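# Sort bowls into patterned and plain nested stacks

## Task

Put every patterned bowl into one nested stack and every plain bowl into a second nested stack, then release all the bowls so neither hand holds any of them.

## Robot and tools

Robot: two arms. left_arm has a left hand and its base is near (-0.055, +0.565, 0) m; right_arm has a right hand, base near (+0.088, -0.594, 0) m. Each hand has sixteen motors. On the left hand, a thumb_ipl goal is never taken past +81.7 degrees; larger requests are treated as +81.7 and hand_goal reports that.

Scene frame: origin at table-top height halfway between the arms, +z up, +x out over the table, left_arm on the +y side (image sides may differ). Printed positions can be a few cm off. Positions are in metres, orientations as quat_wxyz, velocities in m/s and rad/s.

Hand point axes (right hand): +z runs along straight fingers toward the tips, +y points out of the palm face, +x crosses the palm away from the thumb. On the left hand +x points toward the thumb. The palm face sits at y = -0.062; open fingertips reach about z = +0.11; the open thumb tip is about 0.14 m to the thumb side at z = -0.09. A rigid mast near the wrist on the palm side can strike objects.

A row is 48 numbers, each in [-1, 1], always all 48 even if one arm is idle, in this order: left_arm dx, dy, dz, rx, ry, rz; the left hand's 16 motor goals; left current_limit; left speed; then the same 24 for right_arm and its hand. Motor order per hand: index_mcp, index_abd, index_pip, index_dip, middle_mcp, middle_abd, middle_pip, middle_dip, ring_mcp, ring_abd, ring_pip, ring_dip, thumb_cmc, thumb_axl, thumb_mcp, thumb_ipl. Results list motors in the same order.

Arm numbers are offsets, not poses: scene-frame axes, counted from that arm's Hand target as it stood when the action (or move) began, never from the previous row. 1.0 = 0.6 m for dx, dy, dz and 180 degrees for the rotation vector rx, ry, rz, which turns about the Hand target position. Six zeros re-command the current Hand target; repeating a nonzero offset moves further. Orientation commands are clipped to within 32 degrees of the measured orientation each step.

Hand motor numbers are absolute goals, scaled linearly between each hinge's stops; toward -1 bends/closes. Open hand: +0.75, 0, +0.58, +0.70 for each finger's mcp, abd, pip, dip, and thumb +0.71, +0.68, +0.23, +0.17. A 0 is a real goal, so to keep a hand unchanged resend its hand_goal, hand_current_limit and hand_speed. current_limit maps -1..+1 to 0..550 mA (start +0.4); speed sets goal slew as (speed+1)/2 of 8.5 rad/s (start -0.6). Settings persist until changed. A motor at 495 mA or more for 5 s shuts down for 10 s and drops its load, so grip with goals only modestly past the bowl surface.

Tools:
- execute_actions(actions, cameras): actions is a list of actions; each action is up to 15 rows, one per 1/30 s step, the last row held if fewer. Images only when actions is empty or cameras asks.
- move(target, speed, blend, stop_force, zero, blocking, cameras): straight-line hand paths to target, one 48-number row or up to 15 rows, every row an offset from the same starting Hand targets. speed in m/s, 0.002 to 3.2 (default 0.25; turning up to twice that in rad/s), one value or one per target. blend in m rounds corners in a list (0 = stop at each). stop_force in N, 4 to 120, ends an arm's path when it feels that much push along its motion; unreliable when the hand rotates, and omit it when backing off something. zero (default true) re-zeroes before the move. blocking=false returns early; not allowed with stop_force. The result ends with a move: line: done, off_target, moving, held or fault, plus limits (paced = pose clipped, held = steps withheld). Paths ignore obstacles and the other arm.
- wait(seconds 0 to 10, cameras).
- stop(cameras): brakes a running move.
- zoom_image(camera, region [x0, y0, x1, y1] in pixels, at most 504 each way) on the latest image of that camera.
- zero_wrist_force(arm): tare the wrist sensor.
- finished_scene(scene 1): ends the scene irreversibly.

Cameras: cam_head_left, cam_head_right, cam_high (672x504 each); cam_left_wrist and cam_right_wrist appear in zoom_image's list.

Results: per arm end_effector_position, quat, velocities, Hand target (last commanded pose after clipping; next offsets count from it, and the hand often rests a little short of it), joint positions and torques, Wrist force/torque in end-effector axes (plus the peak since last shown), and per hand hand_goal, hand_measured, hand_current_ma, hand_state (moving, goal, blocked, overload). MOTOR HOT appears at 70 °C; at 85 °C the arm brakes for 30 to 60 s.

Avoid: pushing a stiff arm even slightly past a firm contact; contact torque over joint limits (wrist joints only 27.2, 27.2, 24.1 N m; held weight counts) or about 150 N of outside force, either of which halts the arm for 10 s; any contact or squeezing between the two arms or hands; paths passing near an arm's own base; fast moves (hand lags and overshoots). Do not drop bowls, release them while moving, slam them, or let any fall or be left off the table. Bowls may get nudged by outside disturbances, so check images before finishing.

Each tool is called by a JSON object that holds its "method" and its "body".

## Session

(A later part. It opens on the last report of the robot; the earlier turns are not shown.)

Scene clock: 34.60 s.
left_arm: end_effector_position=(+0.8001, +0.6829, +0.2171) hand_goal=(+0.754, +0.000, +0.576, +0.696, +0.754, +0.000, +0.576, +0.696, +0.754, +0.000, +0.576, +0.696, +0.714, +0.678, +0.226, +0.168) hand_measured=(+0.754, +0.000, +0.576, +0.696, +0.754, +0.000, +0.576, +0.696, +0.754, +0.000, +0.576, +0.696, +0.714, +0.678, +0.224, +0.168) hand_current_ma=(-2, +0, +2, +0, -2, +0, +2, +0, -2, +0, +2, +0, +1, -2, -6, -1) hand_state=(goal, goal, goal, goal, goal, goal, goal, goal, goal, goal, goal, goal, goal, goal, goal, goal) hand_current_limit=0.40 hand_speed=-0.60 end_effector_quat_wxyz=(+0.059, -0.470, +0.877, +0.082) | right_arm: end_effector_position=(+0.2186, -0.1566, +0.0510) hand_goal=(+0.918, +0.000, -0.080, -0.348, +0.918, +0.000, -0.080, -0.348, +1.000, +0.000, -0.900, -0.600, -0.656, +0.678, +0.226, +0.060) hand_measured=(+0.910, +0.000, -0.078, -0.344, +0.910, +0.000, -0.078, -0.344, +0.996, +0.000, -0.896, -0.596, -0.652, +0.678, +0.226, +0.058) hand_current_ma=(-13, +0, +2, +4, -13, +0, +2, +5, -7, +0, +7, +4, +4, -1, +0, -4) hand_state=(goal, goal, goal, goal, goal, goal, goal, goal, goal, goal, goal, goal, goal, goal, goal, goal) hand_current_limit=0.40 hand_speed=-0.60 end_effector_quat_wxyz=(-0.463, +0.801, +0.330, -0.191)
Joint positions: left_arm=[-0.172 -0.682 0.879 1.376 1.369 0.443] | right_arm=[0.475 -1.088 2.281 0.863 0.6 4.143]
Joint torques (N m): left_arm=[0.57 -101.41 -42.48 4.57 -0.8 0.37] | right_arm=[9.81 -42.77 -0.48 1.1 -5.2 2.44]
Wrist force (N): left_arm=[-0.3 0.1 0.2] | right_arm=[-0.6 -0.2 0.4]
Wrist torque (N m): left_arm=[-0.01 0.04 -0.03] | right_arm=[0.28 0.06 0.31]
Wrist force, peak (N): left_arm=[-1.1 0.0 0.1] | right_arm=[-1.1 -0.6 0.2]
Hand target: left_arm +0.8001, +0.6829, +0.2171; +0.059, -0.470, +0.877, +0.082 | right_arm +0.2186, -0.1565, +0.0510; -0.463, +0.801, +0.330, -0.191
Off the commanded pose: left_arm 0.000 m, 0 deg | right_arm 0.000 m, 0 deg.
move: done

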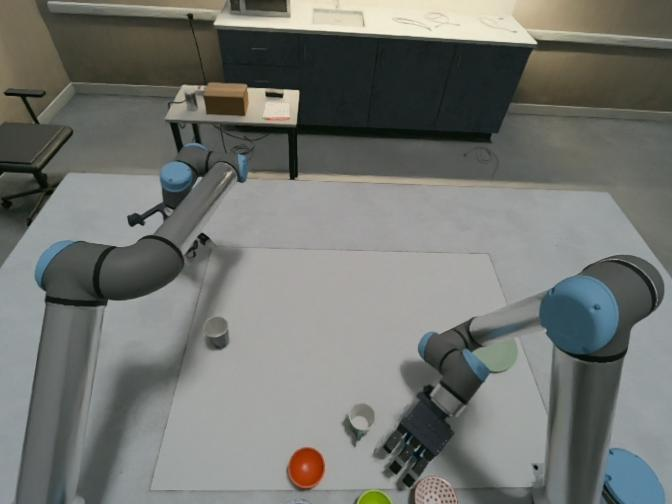

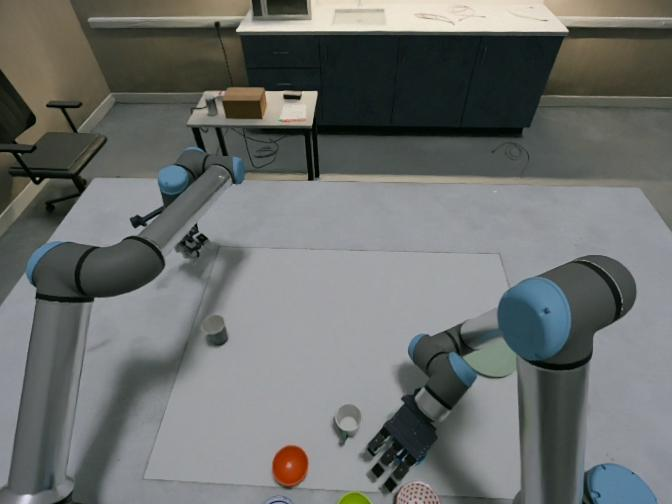

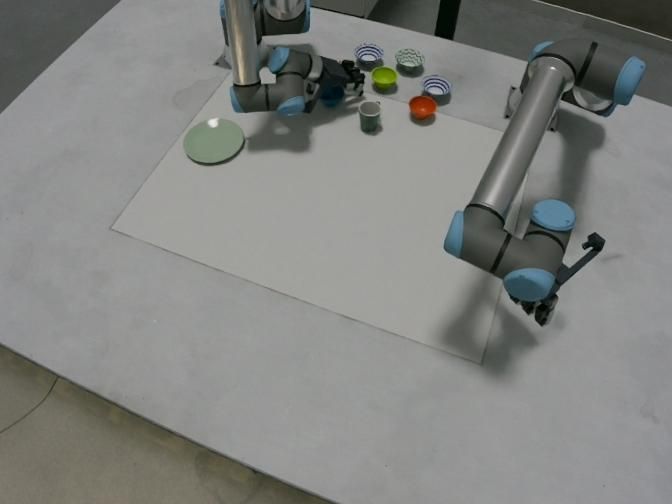

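{"method": "move", "body": {"target": [0,0,0,0,0,0,0.754,0,0.576,0.696,0.754,0,0.576,0.696,0.754,0,0.576,0.696,0.714,0.678,0.226,0.168,0.4,-0.6, 0,0,0,0,0,0,0.62,0,-0.08,-0.348,0.62,0,-0.08,-0.348,1.0,0,-0.9,-0.6,-0.657,0.678,0.225,-0.22,0.4,-0.9], "cameras": ["all"]}}

{"method": "zoom_image", "body": {"camera": "cam_head_left", "region": [330, 350, 510, 500]}}

{"method": "zoom_image", "body": {"camera": "cam_high", "region": [270, 40, 390, 140]}}

Scene clock: 36.17 s.
left_arm: end_effector_position=(+0.8001, +0.6829, +0.2171) hand_goal=(+0.754, +0.000, +0.576, +0.696, +0.754, +0.000, +0.576, +0.696, +0.754, +0.000, +0.576, +0.696, +0.714, +0.678, +0.226, +0.168) hand_measured=(+0.754, +0.000, +0.576, +0.696, +0.754, +0.000, +0.576, +0.696, +0.754, +0.000, +0.576, +0.696, +0.714, +0.678, +0.224, +0.168) hand_current_ma=(-2, +0, +2, +0, -2, +0, +2, +0, -2, +0, +2, +0, +1, -2, -6, -1) hand_state=(goal, goal, goal, goal, goal, goal, goal, goal, goal, goal, goal, goal, goal, goal, goal, goal) hand_current_limit=0.40 hand_speed=-0.60 end_effector_quat_wxyz=(+0.059, -0.470, +0.877, +0.082) | right_arm: end_effector_position=(+0.2186, -0.1565, +0.0510) hand_goal=(+0.620, +0.000, -0.080, -0.348, +0.620, +0.000, -0.080, -0.348, +1.000, +0.000, -0.900, -0.600, -0.656, +0.678, +0.226, -0.220) hand_measured=(+0.616, +0.000, -0.078, -0.344, +0.636, +0.000, -0.070, -0.344, +0.996, +0.000, -0.896, -0.596, -0.650, +0.678, +0.240, -0.204) hand_current_ma=(-6, +0, +2, +4, +34, +0, +16, +5, -7, +0, +7, +4, +9, -1, +37, +48) hand_state=(goal, goal, goal, goal, goal, goal, goal, goal, goal, goal, goal, goal, goal, goal, goal, goal) hand_current_limit=0.40 hand_speed=-0.90 end_effector_quat_wxyz=(-0.463, +0.801, +0.330, -0.191)
Joint positions: left_arm=[-0.172 -0.682 0.879 1.376 1.369 0.443] | right_arm=[0.475 -1.088 2.281 0.863 0.6 4.143]
Joint torques (N m): left_arm=[0.04 -103.35 -42.38 4.75 -1 0.36] | right_arm=[9.69 -43.79 -1.55 1.15 -5.49 2.66]
Wrist force (N): left_arm=[-0.5 0.2 0.3] | right_arm=[-0.7 -0.5 0.3]
Wrist torque (N m): left_arm=[0.00 0.07 -0.05] | right_arm=[0.30 0.08 0.29]
Wrist force, peak (N): left_arm=[-0.8 -0.2 0.8] | right_arm=[-1.0 -0.8 0.2]
Hand target: left_arm +0.8001, +0.6829, +0.2171; +0.059, -0.470, +0.877, +0.082 | right_arm +0.2186, -0.1565, +0.0510; -0.463, +0.801, +0.330, -0.191
Off the commanded pose: left_arm 0.000 m, 0 deg | right_arm 0.000 m, 0 deg.
move: done

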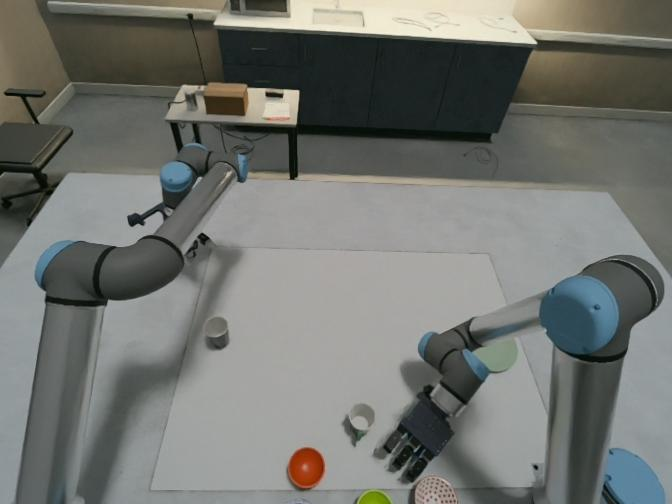

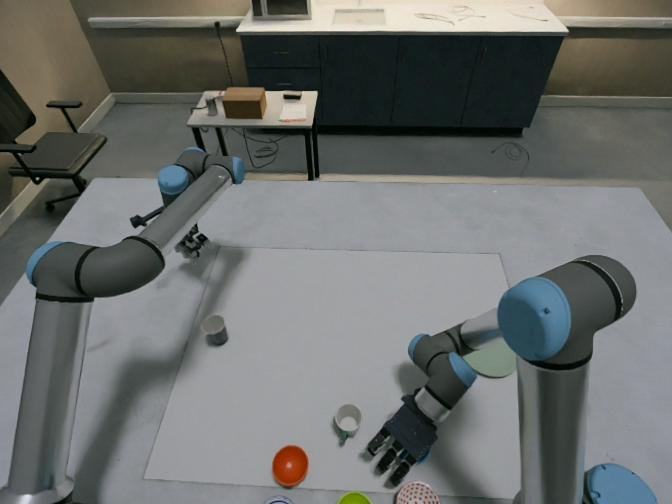

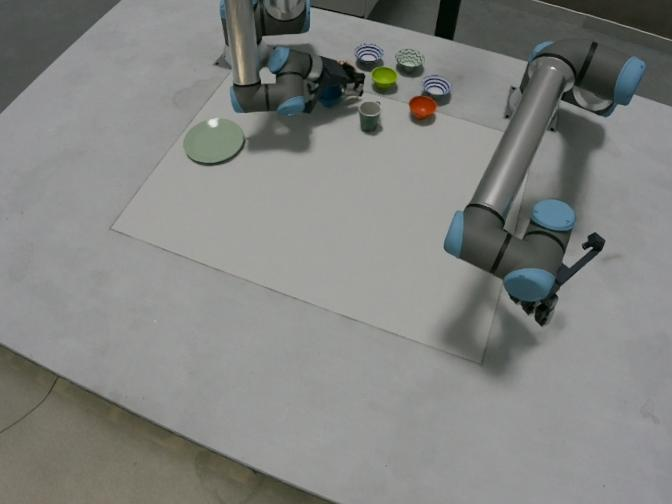

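Scaled by 2.800.

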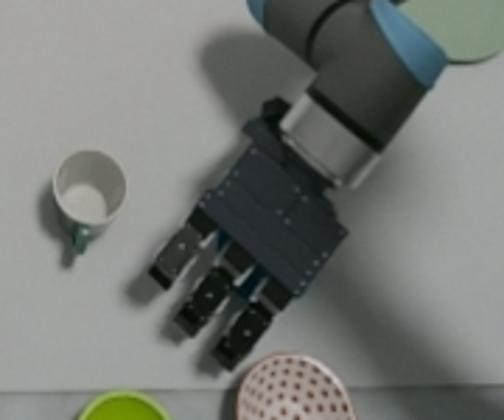

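Scaled by 4.200.

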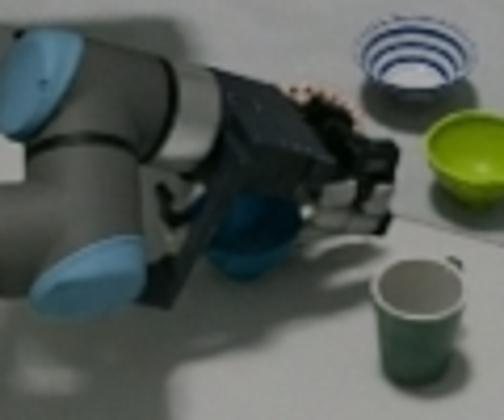

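{"method": "move", "body": {"target": [0,0,0,0,0,0,0.754,0,0.576,0.696,0.754,0,0.576,0.696,0.754,0,0.576,0.696,0.714,0.678,0.226,0.168,0.4,-0.6, 0,0,0,0,0,0,0.54,0,-0.08,-0.348,0.565,0,-0.08,-0.348,1.0,0,-0.9,-0.6,-0.657,0.678,0.225,-0.285,0.4,-0.9]}}

Scene clock: 36.97 s.
left_arm: end_effector_position=(+0.8001, +0.6829, +0.2171) hand_goal=(+0.754, +0.000, +0.576, +0.696, +0.754, +0.000, +0.576, +0.696, +0.754, +0.000, +0.576, +0.696, +0.714, +0.678, +0.226, +0.168) hand_measured=(+0.754, +0.000, +0.576, +0.696, +0.754, +0.000, +0.576, +0.696, +0.754, +0.000, +0.576, +0.696, +0.714, +0.678, +0.224, +0.168) hand_current_ma=(-2, +0, +2, +0, -2, +0, +2, +0, -2, +0, +2, +0, +1, -2, -6, -1) hand_state=(goal, goal, goal, goal, goal, goal, goal, goal, goal, goal, goal, goal, goal, goal, goal, goal) hand_current_limit=0.40 hand_speed=-0.60 end_effector_quat_wxyz=(+0.059, -0.470, +0.877, +0.082) | right_arm: end_effector_position=(+0.2186, -0.1565, +0.0510) hand_goal=(+0.540, +0.000, -0.080, -0.348, +0.566, +0.000, -0.080, -0.348, +1.000, +0.000, -0.900, -0.600, -0.656, +0.678, +0.226, -0.284) hand_measured=(+0.588, +0.000, -0.066, -0.344, +0.620, +0.000, -0.064, -0.342, +0.996, +0.000, -0.896, -0.596, -0.650, +0.678, +0.264, -0.248) hand_current_ma=(+144, +0, +27, +4, +165, +0, +31, +7, -7, +0, +7, +4, +9, -1, +139, +138) hand_state=(blocked, goal, goal, goal, blocked, goal, goal, goal, goal, goal, goal, goal, goal, goal, blocked, blocked) hand_current_limit=0.40 hand_speed=-0.90 end_effector_quat_wxyz=(-0.463, +0.801, +0.330, -0.191)
Joint positions: left_arm=[-0.172 -0.682 0.879 1.376 1.369 0.443] | right_arm=[0.475 -1.088 2.281 0.863 0.6 4.143]
Joint torques (N m): left_arm=[0.78 -104.78 -42.28 4.88 -1.02 0.2] | right_arm=[9.45 -43.92 -2.39 1.4 -5.49 2.74]
Wrist force (N): left_arm=[-0.2 0.4 0.5] | right_arm=[-0.7 -0.5 0.3]
Wrist torque (N m): left_arm=[0.01 0.04 -0.03] | right_arm=[0.33 0.06 0.32]
Wrist force, peak (N): left_arm=[-0.7 0.7 0.3] | right_arm=[-0.9 -1.2 0.2]
Hand target: left_arm +0.8001, +0.6829, +0.2171; +0.059, -0.470, +0.877, +0.082 | right_arm +0.2186, -0.1565, +0.0510; -0.463, +0.801, +0.330, -0.191
Off the commanded pose: left_arm 0.000 m, 0 deg | right_arm 0.000 m, 0 deg.
move: done

{"method": "zero_wrist_force", "body": {"arm": "right_arm"}}

{"method": "move", "body": {"target": [0,0,0,0,0,0,0.754,0,0.576,0.696,0.754,0,0.576,0.696,0.754,0,0.576,0.696,0.714,0.678,0.226,0.168,0.4,-0.6, 0,0,0.05,0,0,0,0.54,0,-0.08,-0.348,0.565,0,-0.08,-0.348,1.0,0,-0.9,-0.6,-0.657,0.678,0.225,-0.285,0.4,-0.9], "speed": 0.06, "cameras": ["all"]}}

{"method": "zoom_image", "body": {"camera": "cam_high", "region": [270, 40, 390, 140]}}

{"method": "zoom_image", "body": {"camera": "cam_head_right", "region": [320, 350, 500, 500]}}

Wrist force sensor zeroed.

Scene clock: 38.40 s.
left_arm: end_effector_position=(+0.8001, +0.6829, +0.2171) hand_goal=(+0.754, +0.000, +0.576, +0.696, +0.754, +0.000, +0.576, +0.696, +0.754, +0.000, +0.576, +0.696, +0.714, +0.678, +0.226, +0.168) hand_measured=(+0.754, +0.000, +0.576, +0.696, +0.754, +0.000, +0.576, +0.696, +0.754, +0.000, +0.576, +0.696, +0.714, +0.678, +0.224, +0.168) hand_current_ma=(-2, +0, +2, +0, -2, +0, +2, +0, -2, +0, +2, +0, +1, -2, -6, -1) hand_state=(goal, goal, goal, goal, goal, goal, goal, goal, goal, goal, goal, goal, goal, goal, goal, goal) hand_current_limit=0.40 hand_speed=-0.60 end_effector_quat_wxyz=(+0.059, -0.470, +0.877, +0.082) | right_arm: end_effector_position=(+0.2185, -0.1565, +0.0809) hand_goal=(+0.540, +0.000, -0.080, -0.348, +0.566, +0.000, -0.080, -0.348, +1.000, +0.000, -0.900, -0.600, -0.656, +0.678, +0.226, -0.284) hand_measured=(+0.586, +0.000, -0.062, -0.344, +0.618, +0.000, -0.062, -0.340, +0.996, +0.000, -0.896, -0.596, -0.650, +0.678, +0.264, -0.248) hand_current_ma=(+135, +0, +35, +5, +158, +0, +35, +12, -7, +0, +7, +4, +9, -1, +140, +138) hand_state=(blocked, goal, goal, goal, blocked, goal, goal, goal, goal, goal, goal, goal, goal, goal, blocked, blocked) hand_current_limit=0.40 hand_speed=-0.90 end_effector_quat_wxyz=(-0.463, +0.800, +0.330, -0.191)
Joint positions: left_arm=[-0.172 -0.682 0.879 1.376 1.369 0.443] | right_arm=[0.475 -1.147 2.279 0.924 0.6 4.143]
Joint torques (N m): left_arm=[-0.89 -104.92 -40.88 4.67 -0.98 0.77] | right_arm=[-6.97 -67.84 -26.22 10.24 -0.55 -0.52]
Wrist force (N, zeroed by zero_wrist_force on right_arm): left_arm=[-0.2 0.0 0.2] | right_arm=[-0.2 0.6 0.4]
Wrist torque (N m, zeroed by zero_wrist_force on right_arm): left_arm=[-0.02 0.04 -0.02] | right_arm=[-0.08 0.03 -0.03]
Wrist force, peak (N, zeroed by zero_wrist_force on right_arm): left_arm=[-0.7 0.4 0.5] | right_arm=[0.2 0.8 0.5]
Hand target: left_arm +0.8001, +0.6829, +0.2171; +0.059, -0.470, +0.877, +0.082 | right_arm +0.2186, -0.1565, +0.0810; -0.463, +0.801, +0.330, -0.191
Off the commanded pose: left_arm 0.000 m, 0 deg | right_arm 0.000 m, 0 deg.
move: done

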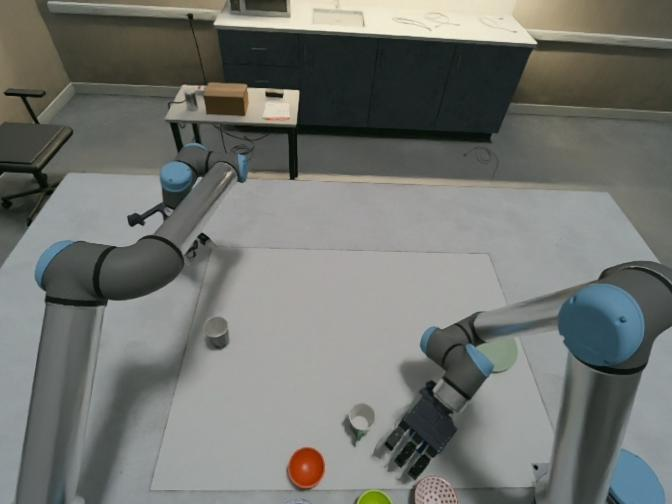

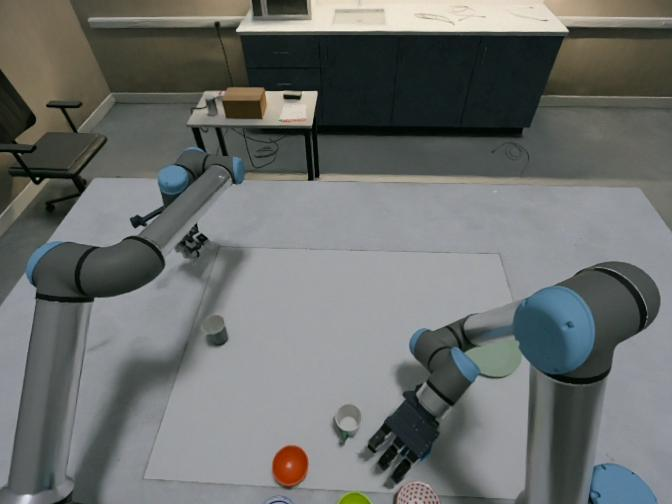

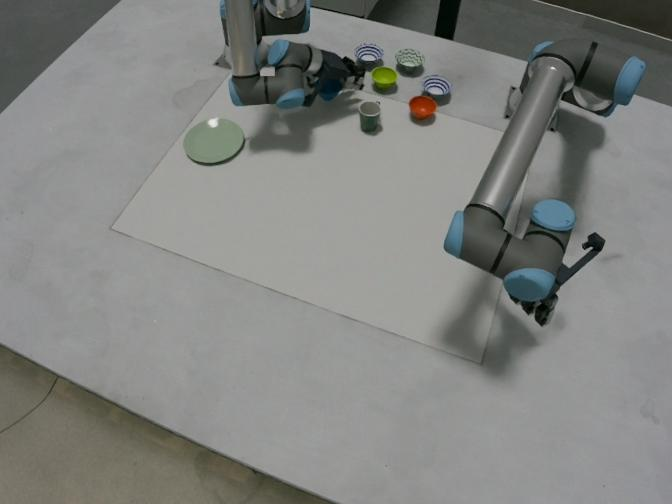

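Scaled by 4.200.

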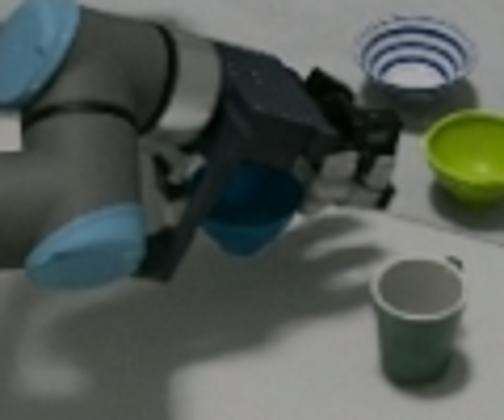

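Scaled by 2.800.

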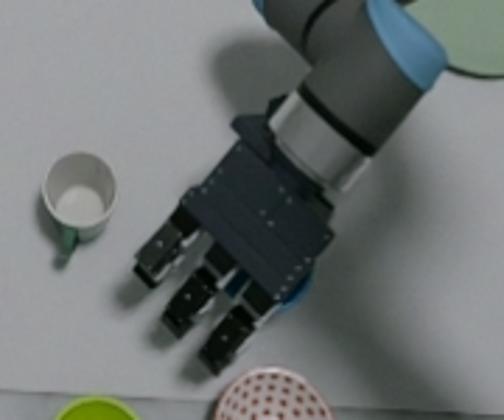

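{"method": "move", "body": {"target": [[0,0,0,0,0,0,0.754,0,0.576,0.696,0.754,0,0.576,0.696,0.754,0,0.576,0.696,0.714,0.678,0.226,0.168,0.4,-0.6, 0,0,0.1317,0,0,0,0.54,0,-0.08,-0.348,0.565,0,-0.08,-0.348,1.0,0,-0.9,-0.6,-0.657,0.678,0.225,-0.285,0.4,-0.9],[0,0,0,0,0,0,0.754,0,0.576,0.696,0.754,0,0.576,0.696,0.754,0,0.576,0.696,0.714,0.678,0.226,0.168,0.4,-0.6, -0.238,0.2565,0.1317,0,0,-0.4167,0.54,0,-0.08,-0.348,0.565,0,-0.08,-0.348,1.0,0,-0.9,-0.6,-0.657,0.678,0.225,-0.285,0.4,-0.9]], "speed": 0.25, "blend": [0.03,0], "cameras": ["all"]}}

{"method": "zoom_image", "body": {"camera": "cam_high", "region": [320, 20, 460, 130]}}

{"method": "zoom_image", "body": {"camera": "cam_head_left", "region": [290, 384, 470, 504]}}

{"method": "zoom_image", "body": {"camera": "cam_head_right", "region": [270, 384, 450, 504]}}

Scene clock: 44.33 s.
left_arm: end_effector_position=(+0.8001, +0.6829, +0.2171) hand_goal=(+0.754, +0.000, +0.576, +0.696, +0.754, +0.000, +0.576, +0.696, +0.754, +0.000, +0.576, +0.696, +0.714, +0.678, +0.226, +0.168) hand_measured=(+0.754, +0.000, +0.576, +0.696, +0.754, +0.000, +0.576, +0.696, +0.754, +0.000, +0.576, +0.696, +0.714, +0.678, +0.224, +0.168) hand_current_ma=(-2, +0, +2, +0, -2, +0, +2, +0, -2, +0, +2, +0, +1, -2, -6, -1) hand_state=(goal, goal, goal, goal, goal, goal, goal, goal, goal, goal, goal, goal, goal, goal, goal, goal) hand_current_limit=0.40 hand_speed=-0.60 end_effector_quat_wxyz=(+0.059, -0.470, +0.877, +0.082) | right_arm: end_effector_position=(+0.0767, -0.0028, +0.1601) hand_goal=(+0.540, +0.000, -0.080, -0.348, +0.566, +0.000, -0.080, -0.348, +1.000, +0.000, -0.900, -0.600, -0.656, +0.678, +0.226, -0.284) hand_measured=(+0.584, +0.000, -0.062, -0.344, +0.614, +0.000, -0.062, -0.340, +0.994, +0.000, -0.896, -0.596, -0.648, +0.678, +0.266, -0.248) hand_current_ma=(+125, +0, +37, +6, +145, +0, +37, +15, -8, +0, +6, +4, +12, -1, +148, +137) hand_state=(blocked, goal, goal, goal, blocked, goal, goal, goal, goal, goal, goal, goal, goal, goal, blocked, blocked) hand_current_limit=0.40 hand_speed=-0.90 end_effector_quat_wxyz=(-0.490, +0.846, -0.151, +0.147)
Joint positions: left_arm=[-0.172 -0.682 0.879 1.376 1.369 0.443] | right_arm=[1.345 -1.579 2.204 -0.117 1.782 6.285]
Joint torques (N m): left_arm=[0.46 -103.03 -41.9 4.98 -0.49 0.86] | right_arm=[10.6 -23.18 -31.99 -2.78 2.97 2.66]
Wrist force (N, zeroed by zero_wrist_force on right_arm): left_arm=[-0.4 -0.3 0.4] | right_arm=[-0.2 0.3 0.3]
Wrist torque (N m, zeroed by zero_wrist_force on right_arm): left_arm=[-0.06 0.08 -0.03] | right_arm=[-0.11 -0.02 -0.03]
Wrist force, peak (N, zeroed by zero_wrist_force on right_arm): left_arm=[-0.7 -0.1 0.8] | right_arm=[-2.1 1.7 -1.5]
Hand target: left_arm +0.8001, +0.6829, +0.2171; +0.059, -0.470, +0.877, +0.082 | right_arm +0.0758, -0.0026, +0.1600; -0.483, +0.836, -0.226, +0.130
Off the commanded pose: left_arm 0.000 m, 0 deg | right_arm 0.001 m, 9 deg.
joint sent to its limit (right arm) — joint 6 (wrist 3), upper limit. The joint targets are off in orientation, not in position.
move: off_target (right_arm)

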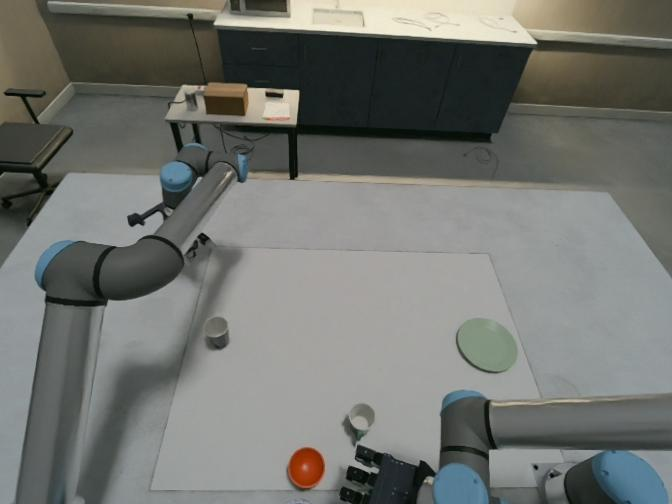

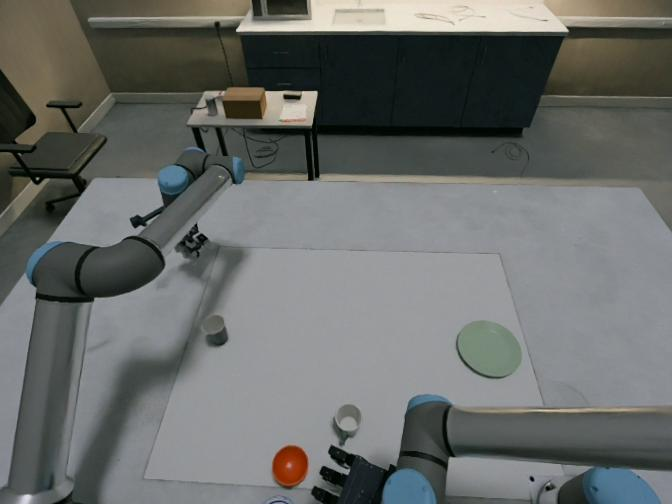

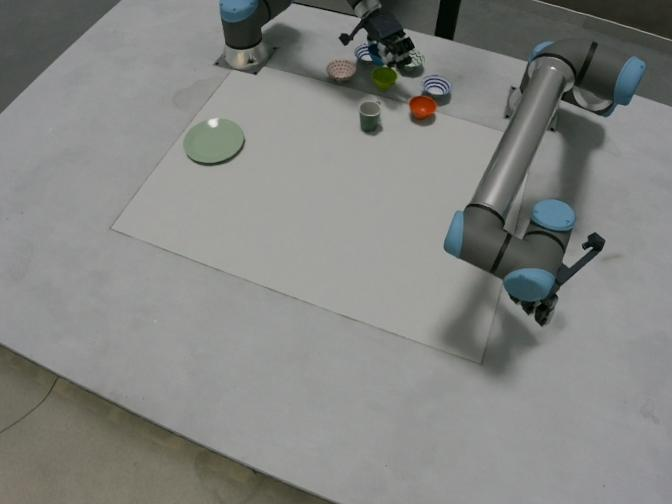

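Scaled by 3.600.

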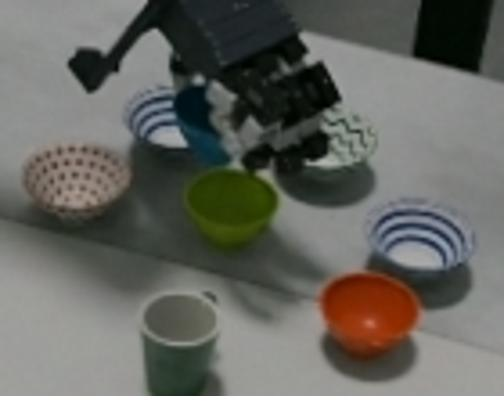

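Scaled by 2.800.

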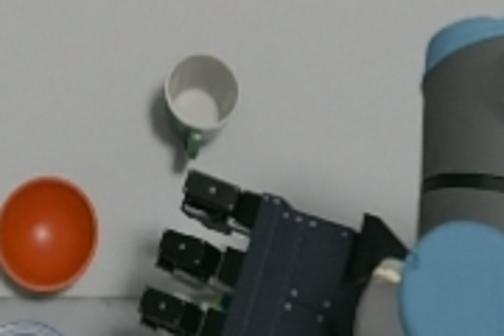

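Scaled by 2.800.

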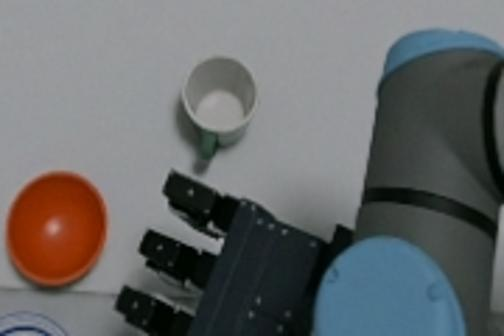

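{"method": "move", "body": {"target": [0,0,0,0,0,0,0.754,0,0.576,0.696,0.754,0,0.576,0.696,0.754,0,0.576,0.696,0.714,0.678,0.226,0.168,0.4,-0.6, -0.0197,0.005,0,0,0,0.1667,0.54,0,-0.08,-0.348,0.565,0,-0.08,-0.348,1.0,0,-0.9,-0.6,-0.657,0.678,0.225,-0.285,0.4,-0.9], "speed": 0.25, "cameras": ["all"]}}

{"method": "zoom_image", "body": {"camera": "cam_high", "region": [320, 20, 460, 130]}}

{"method": "zoom_image", "body": {"camera": "cam_head_left", "region": [290, 384, 470, 504]}}

{"method": "zoom_image", "body": {"camera": "cam_head_right", "region": [270, 384, 450, 504]}}

Scene clock: 46.63 s.
left_arm: end_effector_position=(+0.8001, +0.6829, +0.2171) hand_goal=(+0.754, +0.000, +0.576, +0.696, +0.754, +0.000, +0.576, +0.696, +0.754, +0.000, +0.576, +0.696, +0.714, +0.678, +0.226, +0.168) hand_measured=(+0.754, +0.000, +0.576, +0.696, +0.754, +0.000, +0.576, +0.696, +0.754, +0.000, +0.576, +0.696, +0.714, +0.678, +0.224, +0.168) hand_current_ma=(-2, +0, +2, +0, -2, +0, +2, +0, -2, +0, +2, +0, +1, -2, -6, -1) hand_state=(goal, goal, goal, goal, goal, goal, goal, goal, goal, goal, goal, goal, goal, goal, goal, goal) hand_current_limit=0.40 hand_speed=-0.60 end_effector_quat_wxyz=(+0.059, -0.470, +0.877, +0.082) | right_arm: end_effector_position=(+0.0639, +0.0003, +0.1600) hand_goal=(+0.540, +0.000, -0.080, -0.348, +0.566, +0.000, -0.080, -0.348, +1.000, +0.000, -0.900, -0.600, -0.656, +0.678, +0.226, -0.284) hand_measured=(+0.582, +0.000, -0.062, -0.344, +0.614, +0.000, -0.062, -0.338, +0.994, +0.000, -0.896, -0.596, -0.648, +0.678, +0.266, -0.248) hand_current_ma=(+124, +0, +37, +6, +145, +0, +37, +16, -8, +0, +6, +4, +12, -1, +148, +137) hand_state=(blocked, goal, goal, goal, blocked, goal, goal, goal, goal, goal, goal, goal, goal, goal, blocked, blocked) hand_current_limit=0.40 hand_speed=-0.90 end_effector_quat_wxyz=(-0.500, +0.866, -0.002, +0.001)
Joint positions: left_arm=[-0.172 -0.682 0.879 1.376 1.369 0.443] | right_arm=[1.154 -1.593 2.219 -0.064 1.214 6.066]
Joint torques (N m): left_arm=[-0.07 -104.26 -42.25 4.85 -1.18 0.61] | right_arm=[-4.49 -22.88 -47.67 3.7 -3.77 -1.32]
Wrist force (N, zeroed by zero_wrist_force on right_arm): left_arm=[0.1 0.1 0.6] | right_arm=[0.0 0.3 0.1]
Wrist torque (N m, zeroed by zero_wrist_force on right_arm): left_arm=[-0.04 0.00 0.01] | right_arm=[-0.08 -0.02 0.09]
Wrist force, peak (N, zeroed by zero_wrist_force on right_arm): left_arm=[-0.3 -0.4 0.9] | right_arm=[2.4 0.6 0.2]
Hand target: left_arm +0.8001, +0.6829, +0.2171; +0.059, -0.470, +0.877, +0.082 | right_arm +0.0639, +0.0004, +0.1600; -0.500, +0.866, -0.001, +0.001
Off the commanded pose: left_arm 0.000 m, 0 deg | right_arm 0.000 m, 0 deg.
move: done

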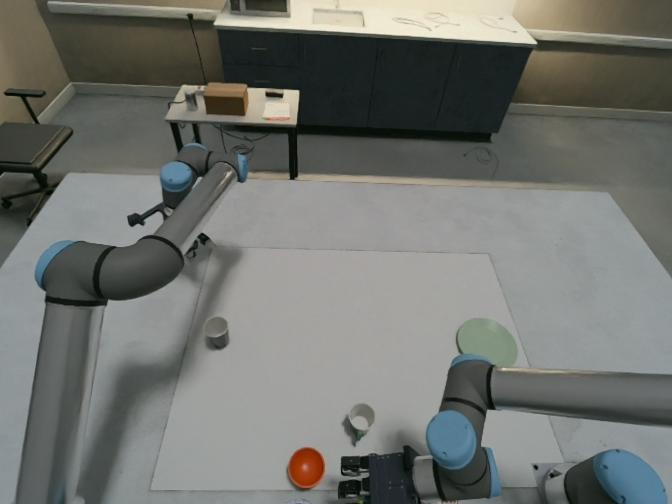

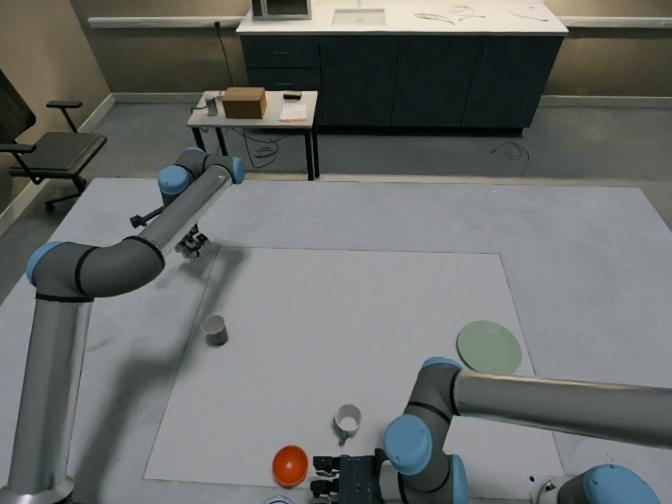

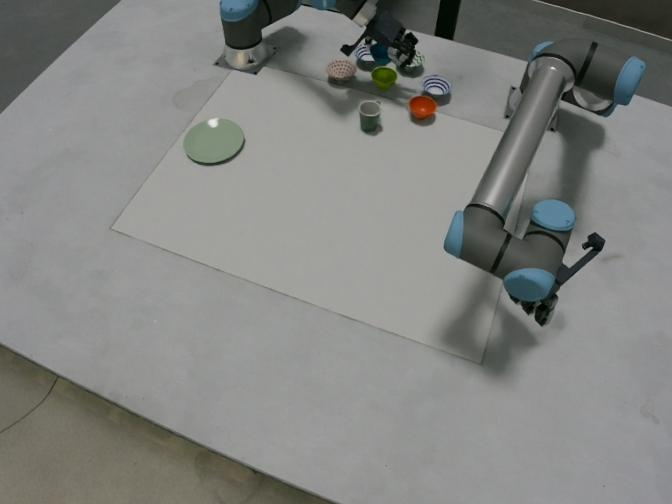

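Scaled by 3.600.

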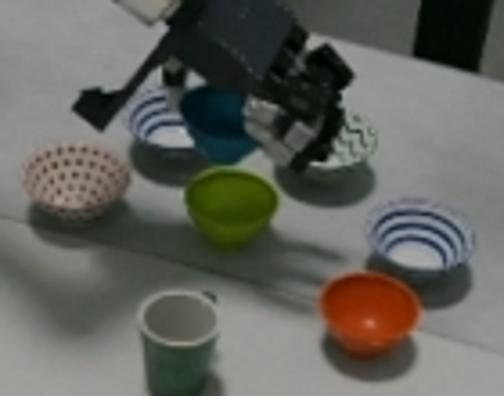

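Scaled by 2.800.

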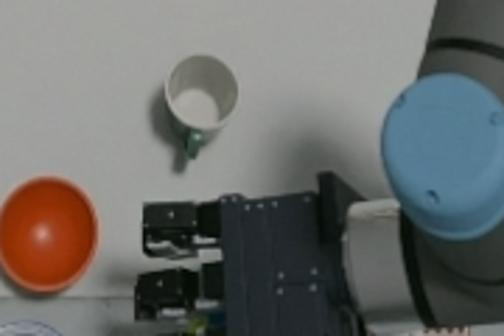

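Scaled by 2.800.

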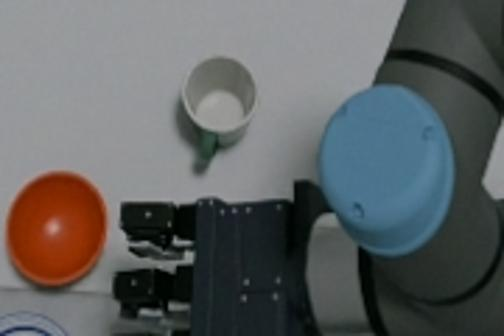

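{"method": "zoom_image", "body": {"camera": "cam_high", "region": [350, 25, 430, 95]}}

{"method": "zoom_image", "body": {"camera": "cam_head_left", "region": [320, 434, 400, 504]}}

Scaled by 6.300.

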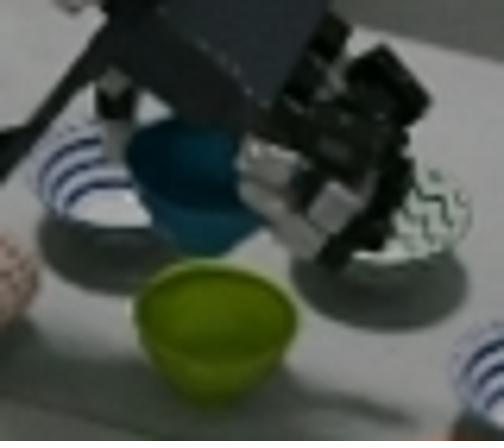

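Scaled by 6.300.

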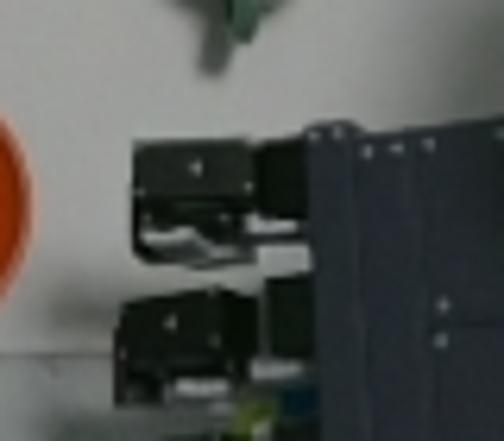

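{"method": "move", "body": {"target": [0,0,0,0,0,0,0.754,0,0.576,0.696,0.754,0,0.576,0.696,0.754,0,0.576,0.696,0.714,0.678,0.226,0.168,0.4,-0.6, 0.005,0.0217,-0.075,0,0,0,0.54,0,-0.08,-0.348,0.565,0,-0.08,-0.348,1.0,0,-0.9,-0.6,-0.657,0.678,0.225,-0.285,0.4,-0.9], "speed": 0.1, "cameras": ["all"]}}

{"method": "zoom_image", "body": {"camera": "cam_high", "region": [350, 25, 430, 95]}}

{"method": "zoom_image", "body": {"camera": "cam_head_left", "region": [320, 434, 400, 504]}}

{"method": "zoom_image", "body": {"camera": "cam_head_right", "region": [290, 434, 370, 504]}}

Scene clock: 49.40 s.
left_arm: end_effector_position=(+0.8001, +0.6829, +0.2171) hand_goal=(+0.754, +0.000, +0.576, +0.696, +0.754, +0.000, +0.576, +0.696, +0.754, +0.000, +0.576, +0.696, +0.714, +0.678, +0.226, +0.168) hand_measured=(+0.754, +0.000, +0.576, +0.696, +0.754, +0.000, +0.576, +0.696, +0.754, +0.000, +0.576, +0.696, +0.714, +0.678, +0.224, +0.168) hand_current_ma=(-2, +0, +2, +0, -2, +0, +2, +0, -2, +0, +2, +0, +1, -2, -6, -1) hand_state=(goal, goal, goal, goal, goal, goal, goal, goal, goal, goal, goal, goal, goal, goal, goal, goal) hand_current_limit=0.40 hand_speed=-0.60 end_effector_quat_wxyz=(+0.059, -0.470, +0.877, +0.082) | right_arm: end_effector_position=(+0.0669, +0.0133, +0.1152) hand_goal=(+0.540, +0.000, -0.080, -0.348, +0.566, +0.000, -0.080, -0.348, +1.000, +0.000, -0.900, -0.600, -0.656, +0.678, +0.226, -0.284) hand_measured=(+0.582, +0.000, -0.062, -0.344, +0.614, +0.000, -0.062, -0.338, +0.994, +0.000, -0.896, -0.596, -0.648, +0.678, +0.266, -0.248) hand_current_ma=(+122, +0, +38, +6, +141, +0, +37, +16, -8, +0, +6, +4, +12, -1, +150, +137) hand_state=(blocked, goal, goal, goal, blocked, goal, goal, goal, goal, goal, goal, goal, goal, goal, blocked, blocked) hand_current_limit=0.40 hand_speed=-0.90 end_effector_quat_wxyz=(-0.500, +0.866, -0.001, +0.001)
Joint positions: left_arm=[-0.172 -0.682 0.879 1.376 1.369 0.443] | right_arm=[1.161 -1.512 2.237 -0.164 1.219 6.07]
Joint torques (N m): left_arm=[0.14 -104.98 -42.13 4.66 -1.13 0.99] | right_arm=[11.82 -28.1 -20.7 -1.59 0.97 1.55]
Wrist force (N, zeroed by zero_wrist_force on right_arm): left_arm=[-0.1 -0.3 0.3] | right_arm=[0.0 0.2 -0.1]
Wrist torque (N m, zeroed by zero_wrist_force on right_arm): left_arm=[-0.06 0.02 0.00] | right_arm=[-0.03 0.01 0.08]
Wrist force, peak (N, zeroed by zero_wrist_force on right_arm): left_arm=[-0.5 1.0 0.2] | right_arm=[-0.6 1.0 -1.1]
Hand target: left_arm +0.8001, +0.6829, +0.2171; +0.059, -0.470, +0.877, +0.082 | right_arm +0.0669, +0.0134, +0.1150; -0.500, +0.866, -0.001, +0.001
Off the commanded pose: left_arm 0.000 m, 0 deg | right_arm 0.000 m, 0 deg.
move: done

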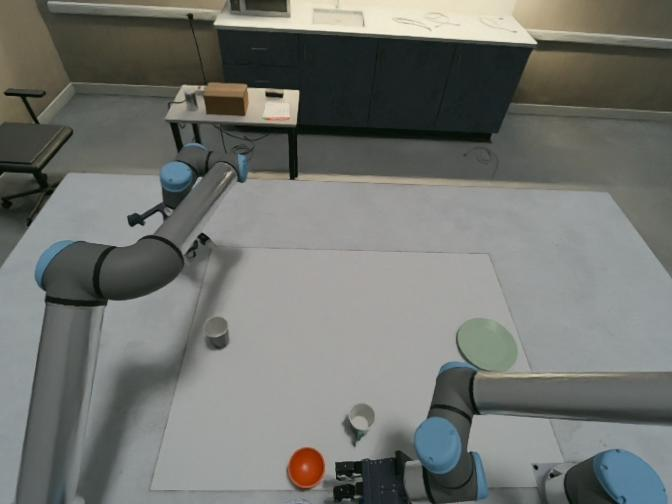

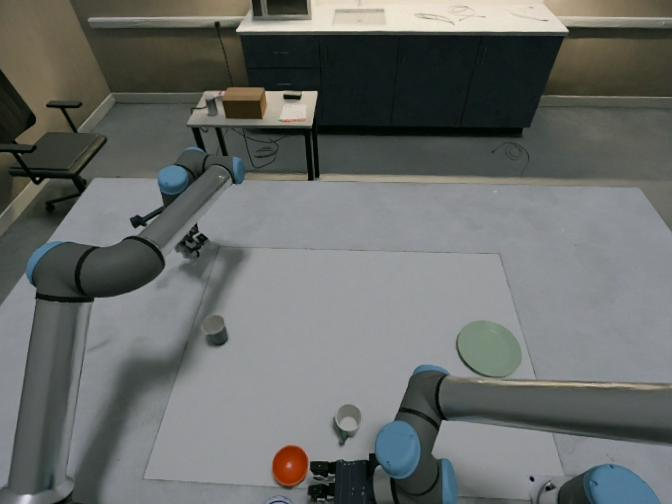

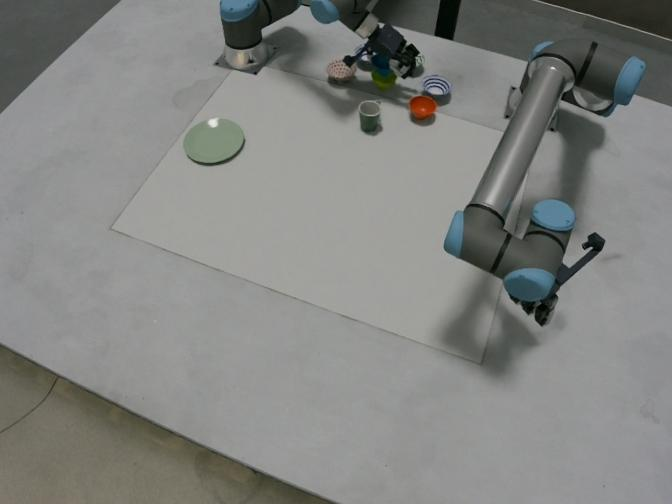

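Scaled by 6.300.

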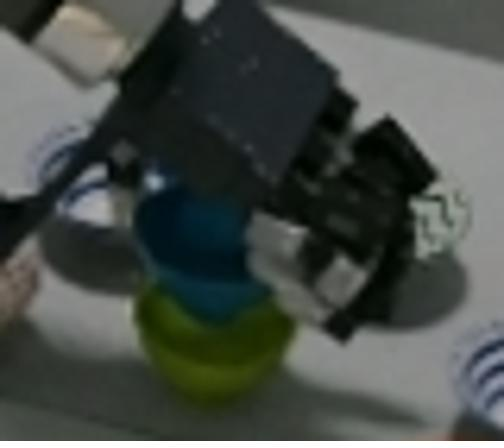

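Scaled by 6.300.

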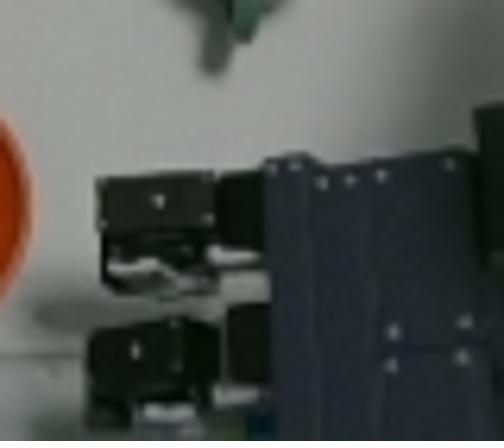

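Scaled by 6.300.

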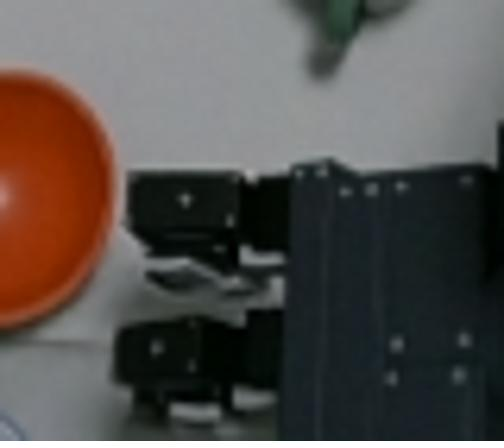

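{"method": "move", "body": {"target": [0,0,0,0,0,0,0.754,0,0.576,0.696,0.754,0,0.576,0.696,0.754,0,0.576,0.696,0.714,0.678,0.226,0.168,0.4,-0.6, 0.0017,0.0067,-0.07,0,0,0,0.54,0,-0.08,-0.348,0.565,0,-0.08,-0.348,1.0,0,-0.9,-0.6,-0.657,0.678,0.225,-0.285,0.4,-0.9], "speed": 0.03, "stop_force": 4, "cameras": ["all"]}}

{"method": "zoom_image", "body": {"camera": "cam_high", "region": [350, 25, 430, 95]}}

{"method": "zoom_image", "body": {"camera": "cam_head_left", "region": [320, 434, 400, 504]}}

Scene clock: 52.23 s.
left_arm: end_effector_position=(+0.8001, +0.6829, +0.2171) hand_goal=(+0.754, +0.000, +0.576, +0.696, +0.754, +0.000, +0.576, +0.696, +0.754, +0.000, +0.576, +0.696, +0.714, +0.678, +0.226, +0.168) hand_measured=(+0.754, +0.000, +0.576, +0.696, +0.754, +0.000, +0.576, +0.696, +0.754, +0.000, +0.576, +0.696, +0.714, +0.678, +0.224, +0.168) hand_current_ma=(-2, +0, +2, +0, -2, +0, +2, +0, -2, +0, +2, +0, +1, -2, -6, -1) hand_state=(goal, goal, goal, goal, goal, goal, goal, goal, goal, goal, goal, goal, goal, goal, goal, goal) hand_current_limit=0.40 hand_speed=-0.60 end_effector_quat_wxyz=(+0.059, -0.470, +0.877, +0.082) | right_arm: end_effector_position=(+0.0679, +0.0173, +0.0733) hand_goal=(+0.540, +0.000, -0.080, -0.348, +0.566, +0.000, -0.080, -0.348, +1.000, +0.000, -0.900, -0.600, -0.656, +0.678, +0.226, -0.284) hand_measured=(+0.582, +0.000, -0.064, -0.354, +0.612, +0.000, -0.062, -0.340, +0.994, +0.000, -0.896, -0.596, -0.648, +0.678, +0.270, -0.248) hand_current_ma=(+122, +0, +32, -9, +134, +0, +37, +12, -8, +0, +6, +4, +12, -1, +165, +135) hand_state=(blocked, goal, goal, goal, blocked, goal, goal, goal, goal, goal, goal, goal, goal, goal, blocked, blocked) hand_current_limit=0.40 hand_speed=-0.90 end_effector_quat_wxyz=(-0.500, +0.866, -0.001, +0.001)
Joint positions: left_arm=[-0.172 -0.682 0.879 1.376 1.369 0.443] | right_arm=[1.162 -1.444 2.262 -0.257 1.221 6.071]
Joint torques (N m): left_arm=[-0.73 -102.62 -42.36 4.78 -0.82 0.72] | right_arm=[9.77 -50.41 -22.22 1.76 1.07 1.49]
Wrist force (N, zeroed by zero_wrist_force on right_arm): left_arm=[-0.5 0.1 0.3] | right_arm=[-0.5 -3.1 -2.3]
Wrist torque (N m, zeroed by zero_wrist_force on right_arm): left_arm=[0.00 0.07 -0.05] | right_arm=[-0.01 0.03 0.13]
Wrist force, peak (N, zeroed by zero_wrist_force on right_arm): left_arm=[-0.3 0.4 0.8] | right_arm=[-0.3 -3.3 -2.5]
Hand target: left_arm +0.8001, +0.6829, +0.2171; +0.059, -0.470, +0.877, +0.082 | right_arm +0.0680, +0.0174, +0.0734; -0.500, +0.866, -0.001, +0.001
Off the commanded pose: left_arm 0.000 m, 0 deg | right_arm 0.000 m, 0 deg.
move: contact (right_arm)

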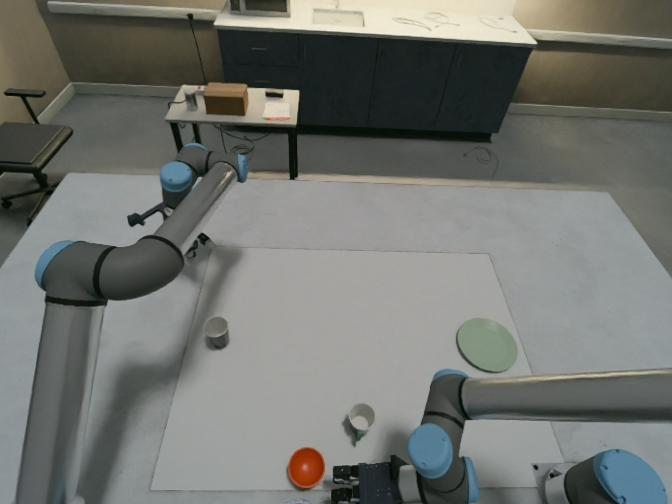

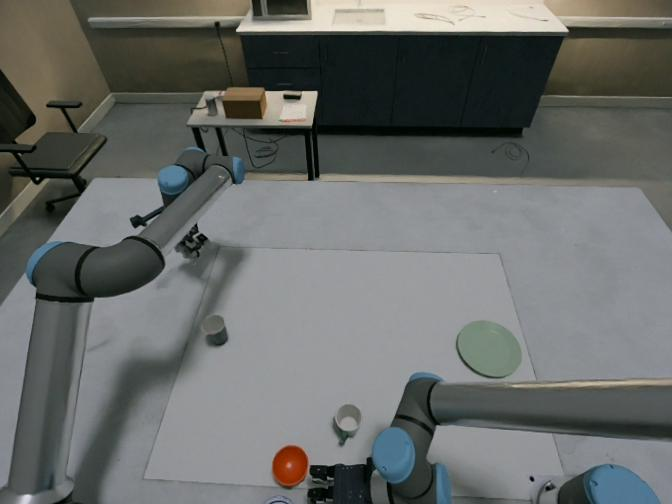

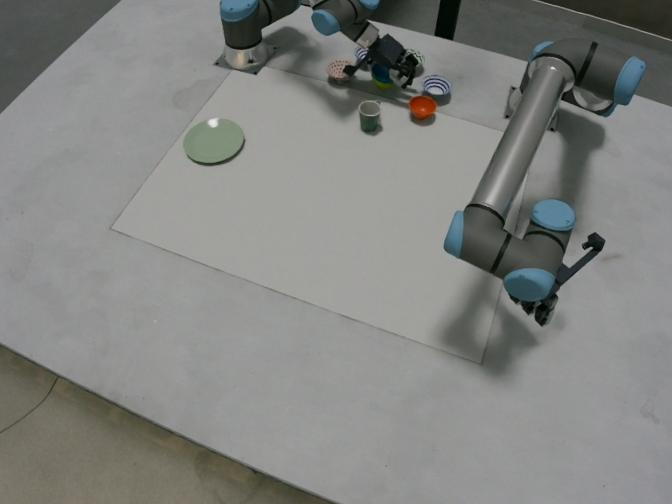

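Scaled by 6.300.

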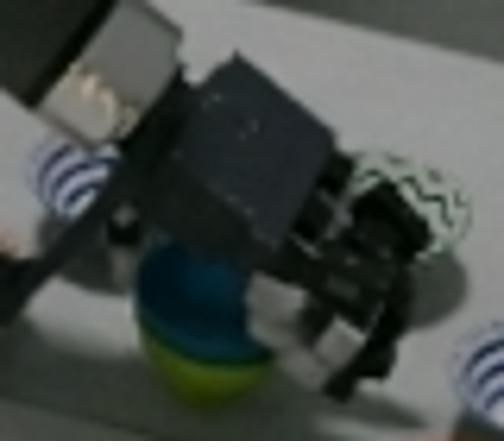

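Scaled by 6.300.

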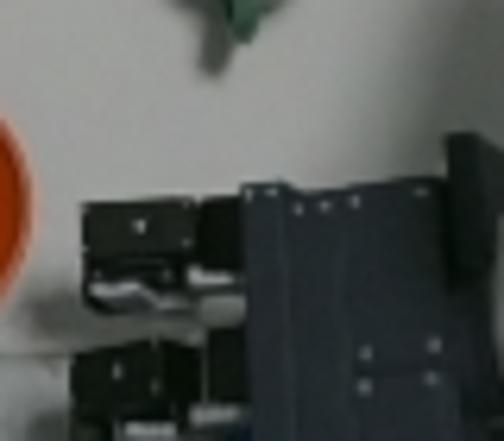

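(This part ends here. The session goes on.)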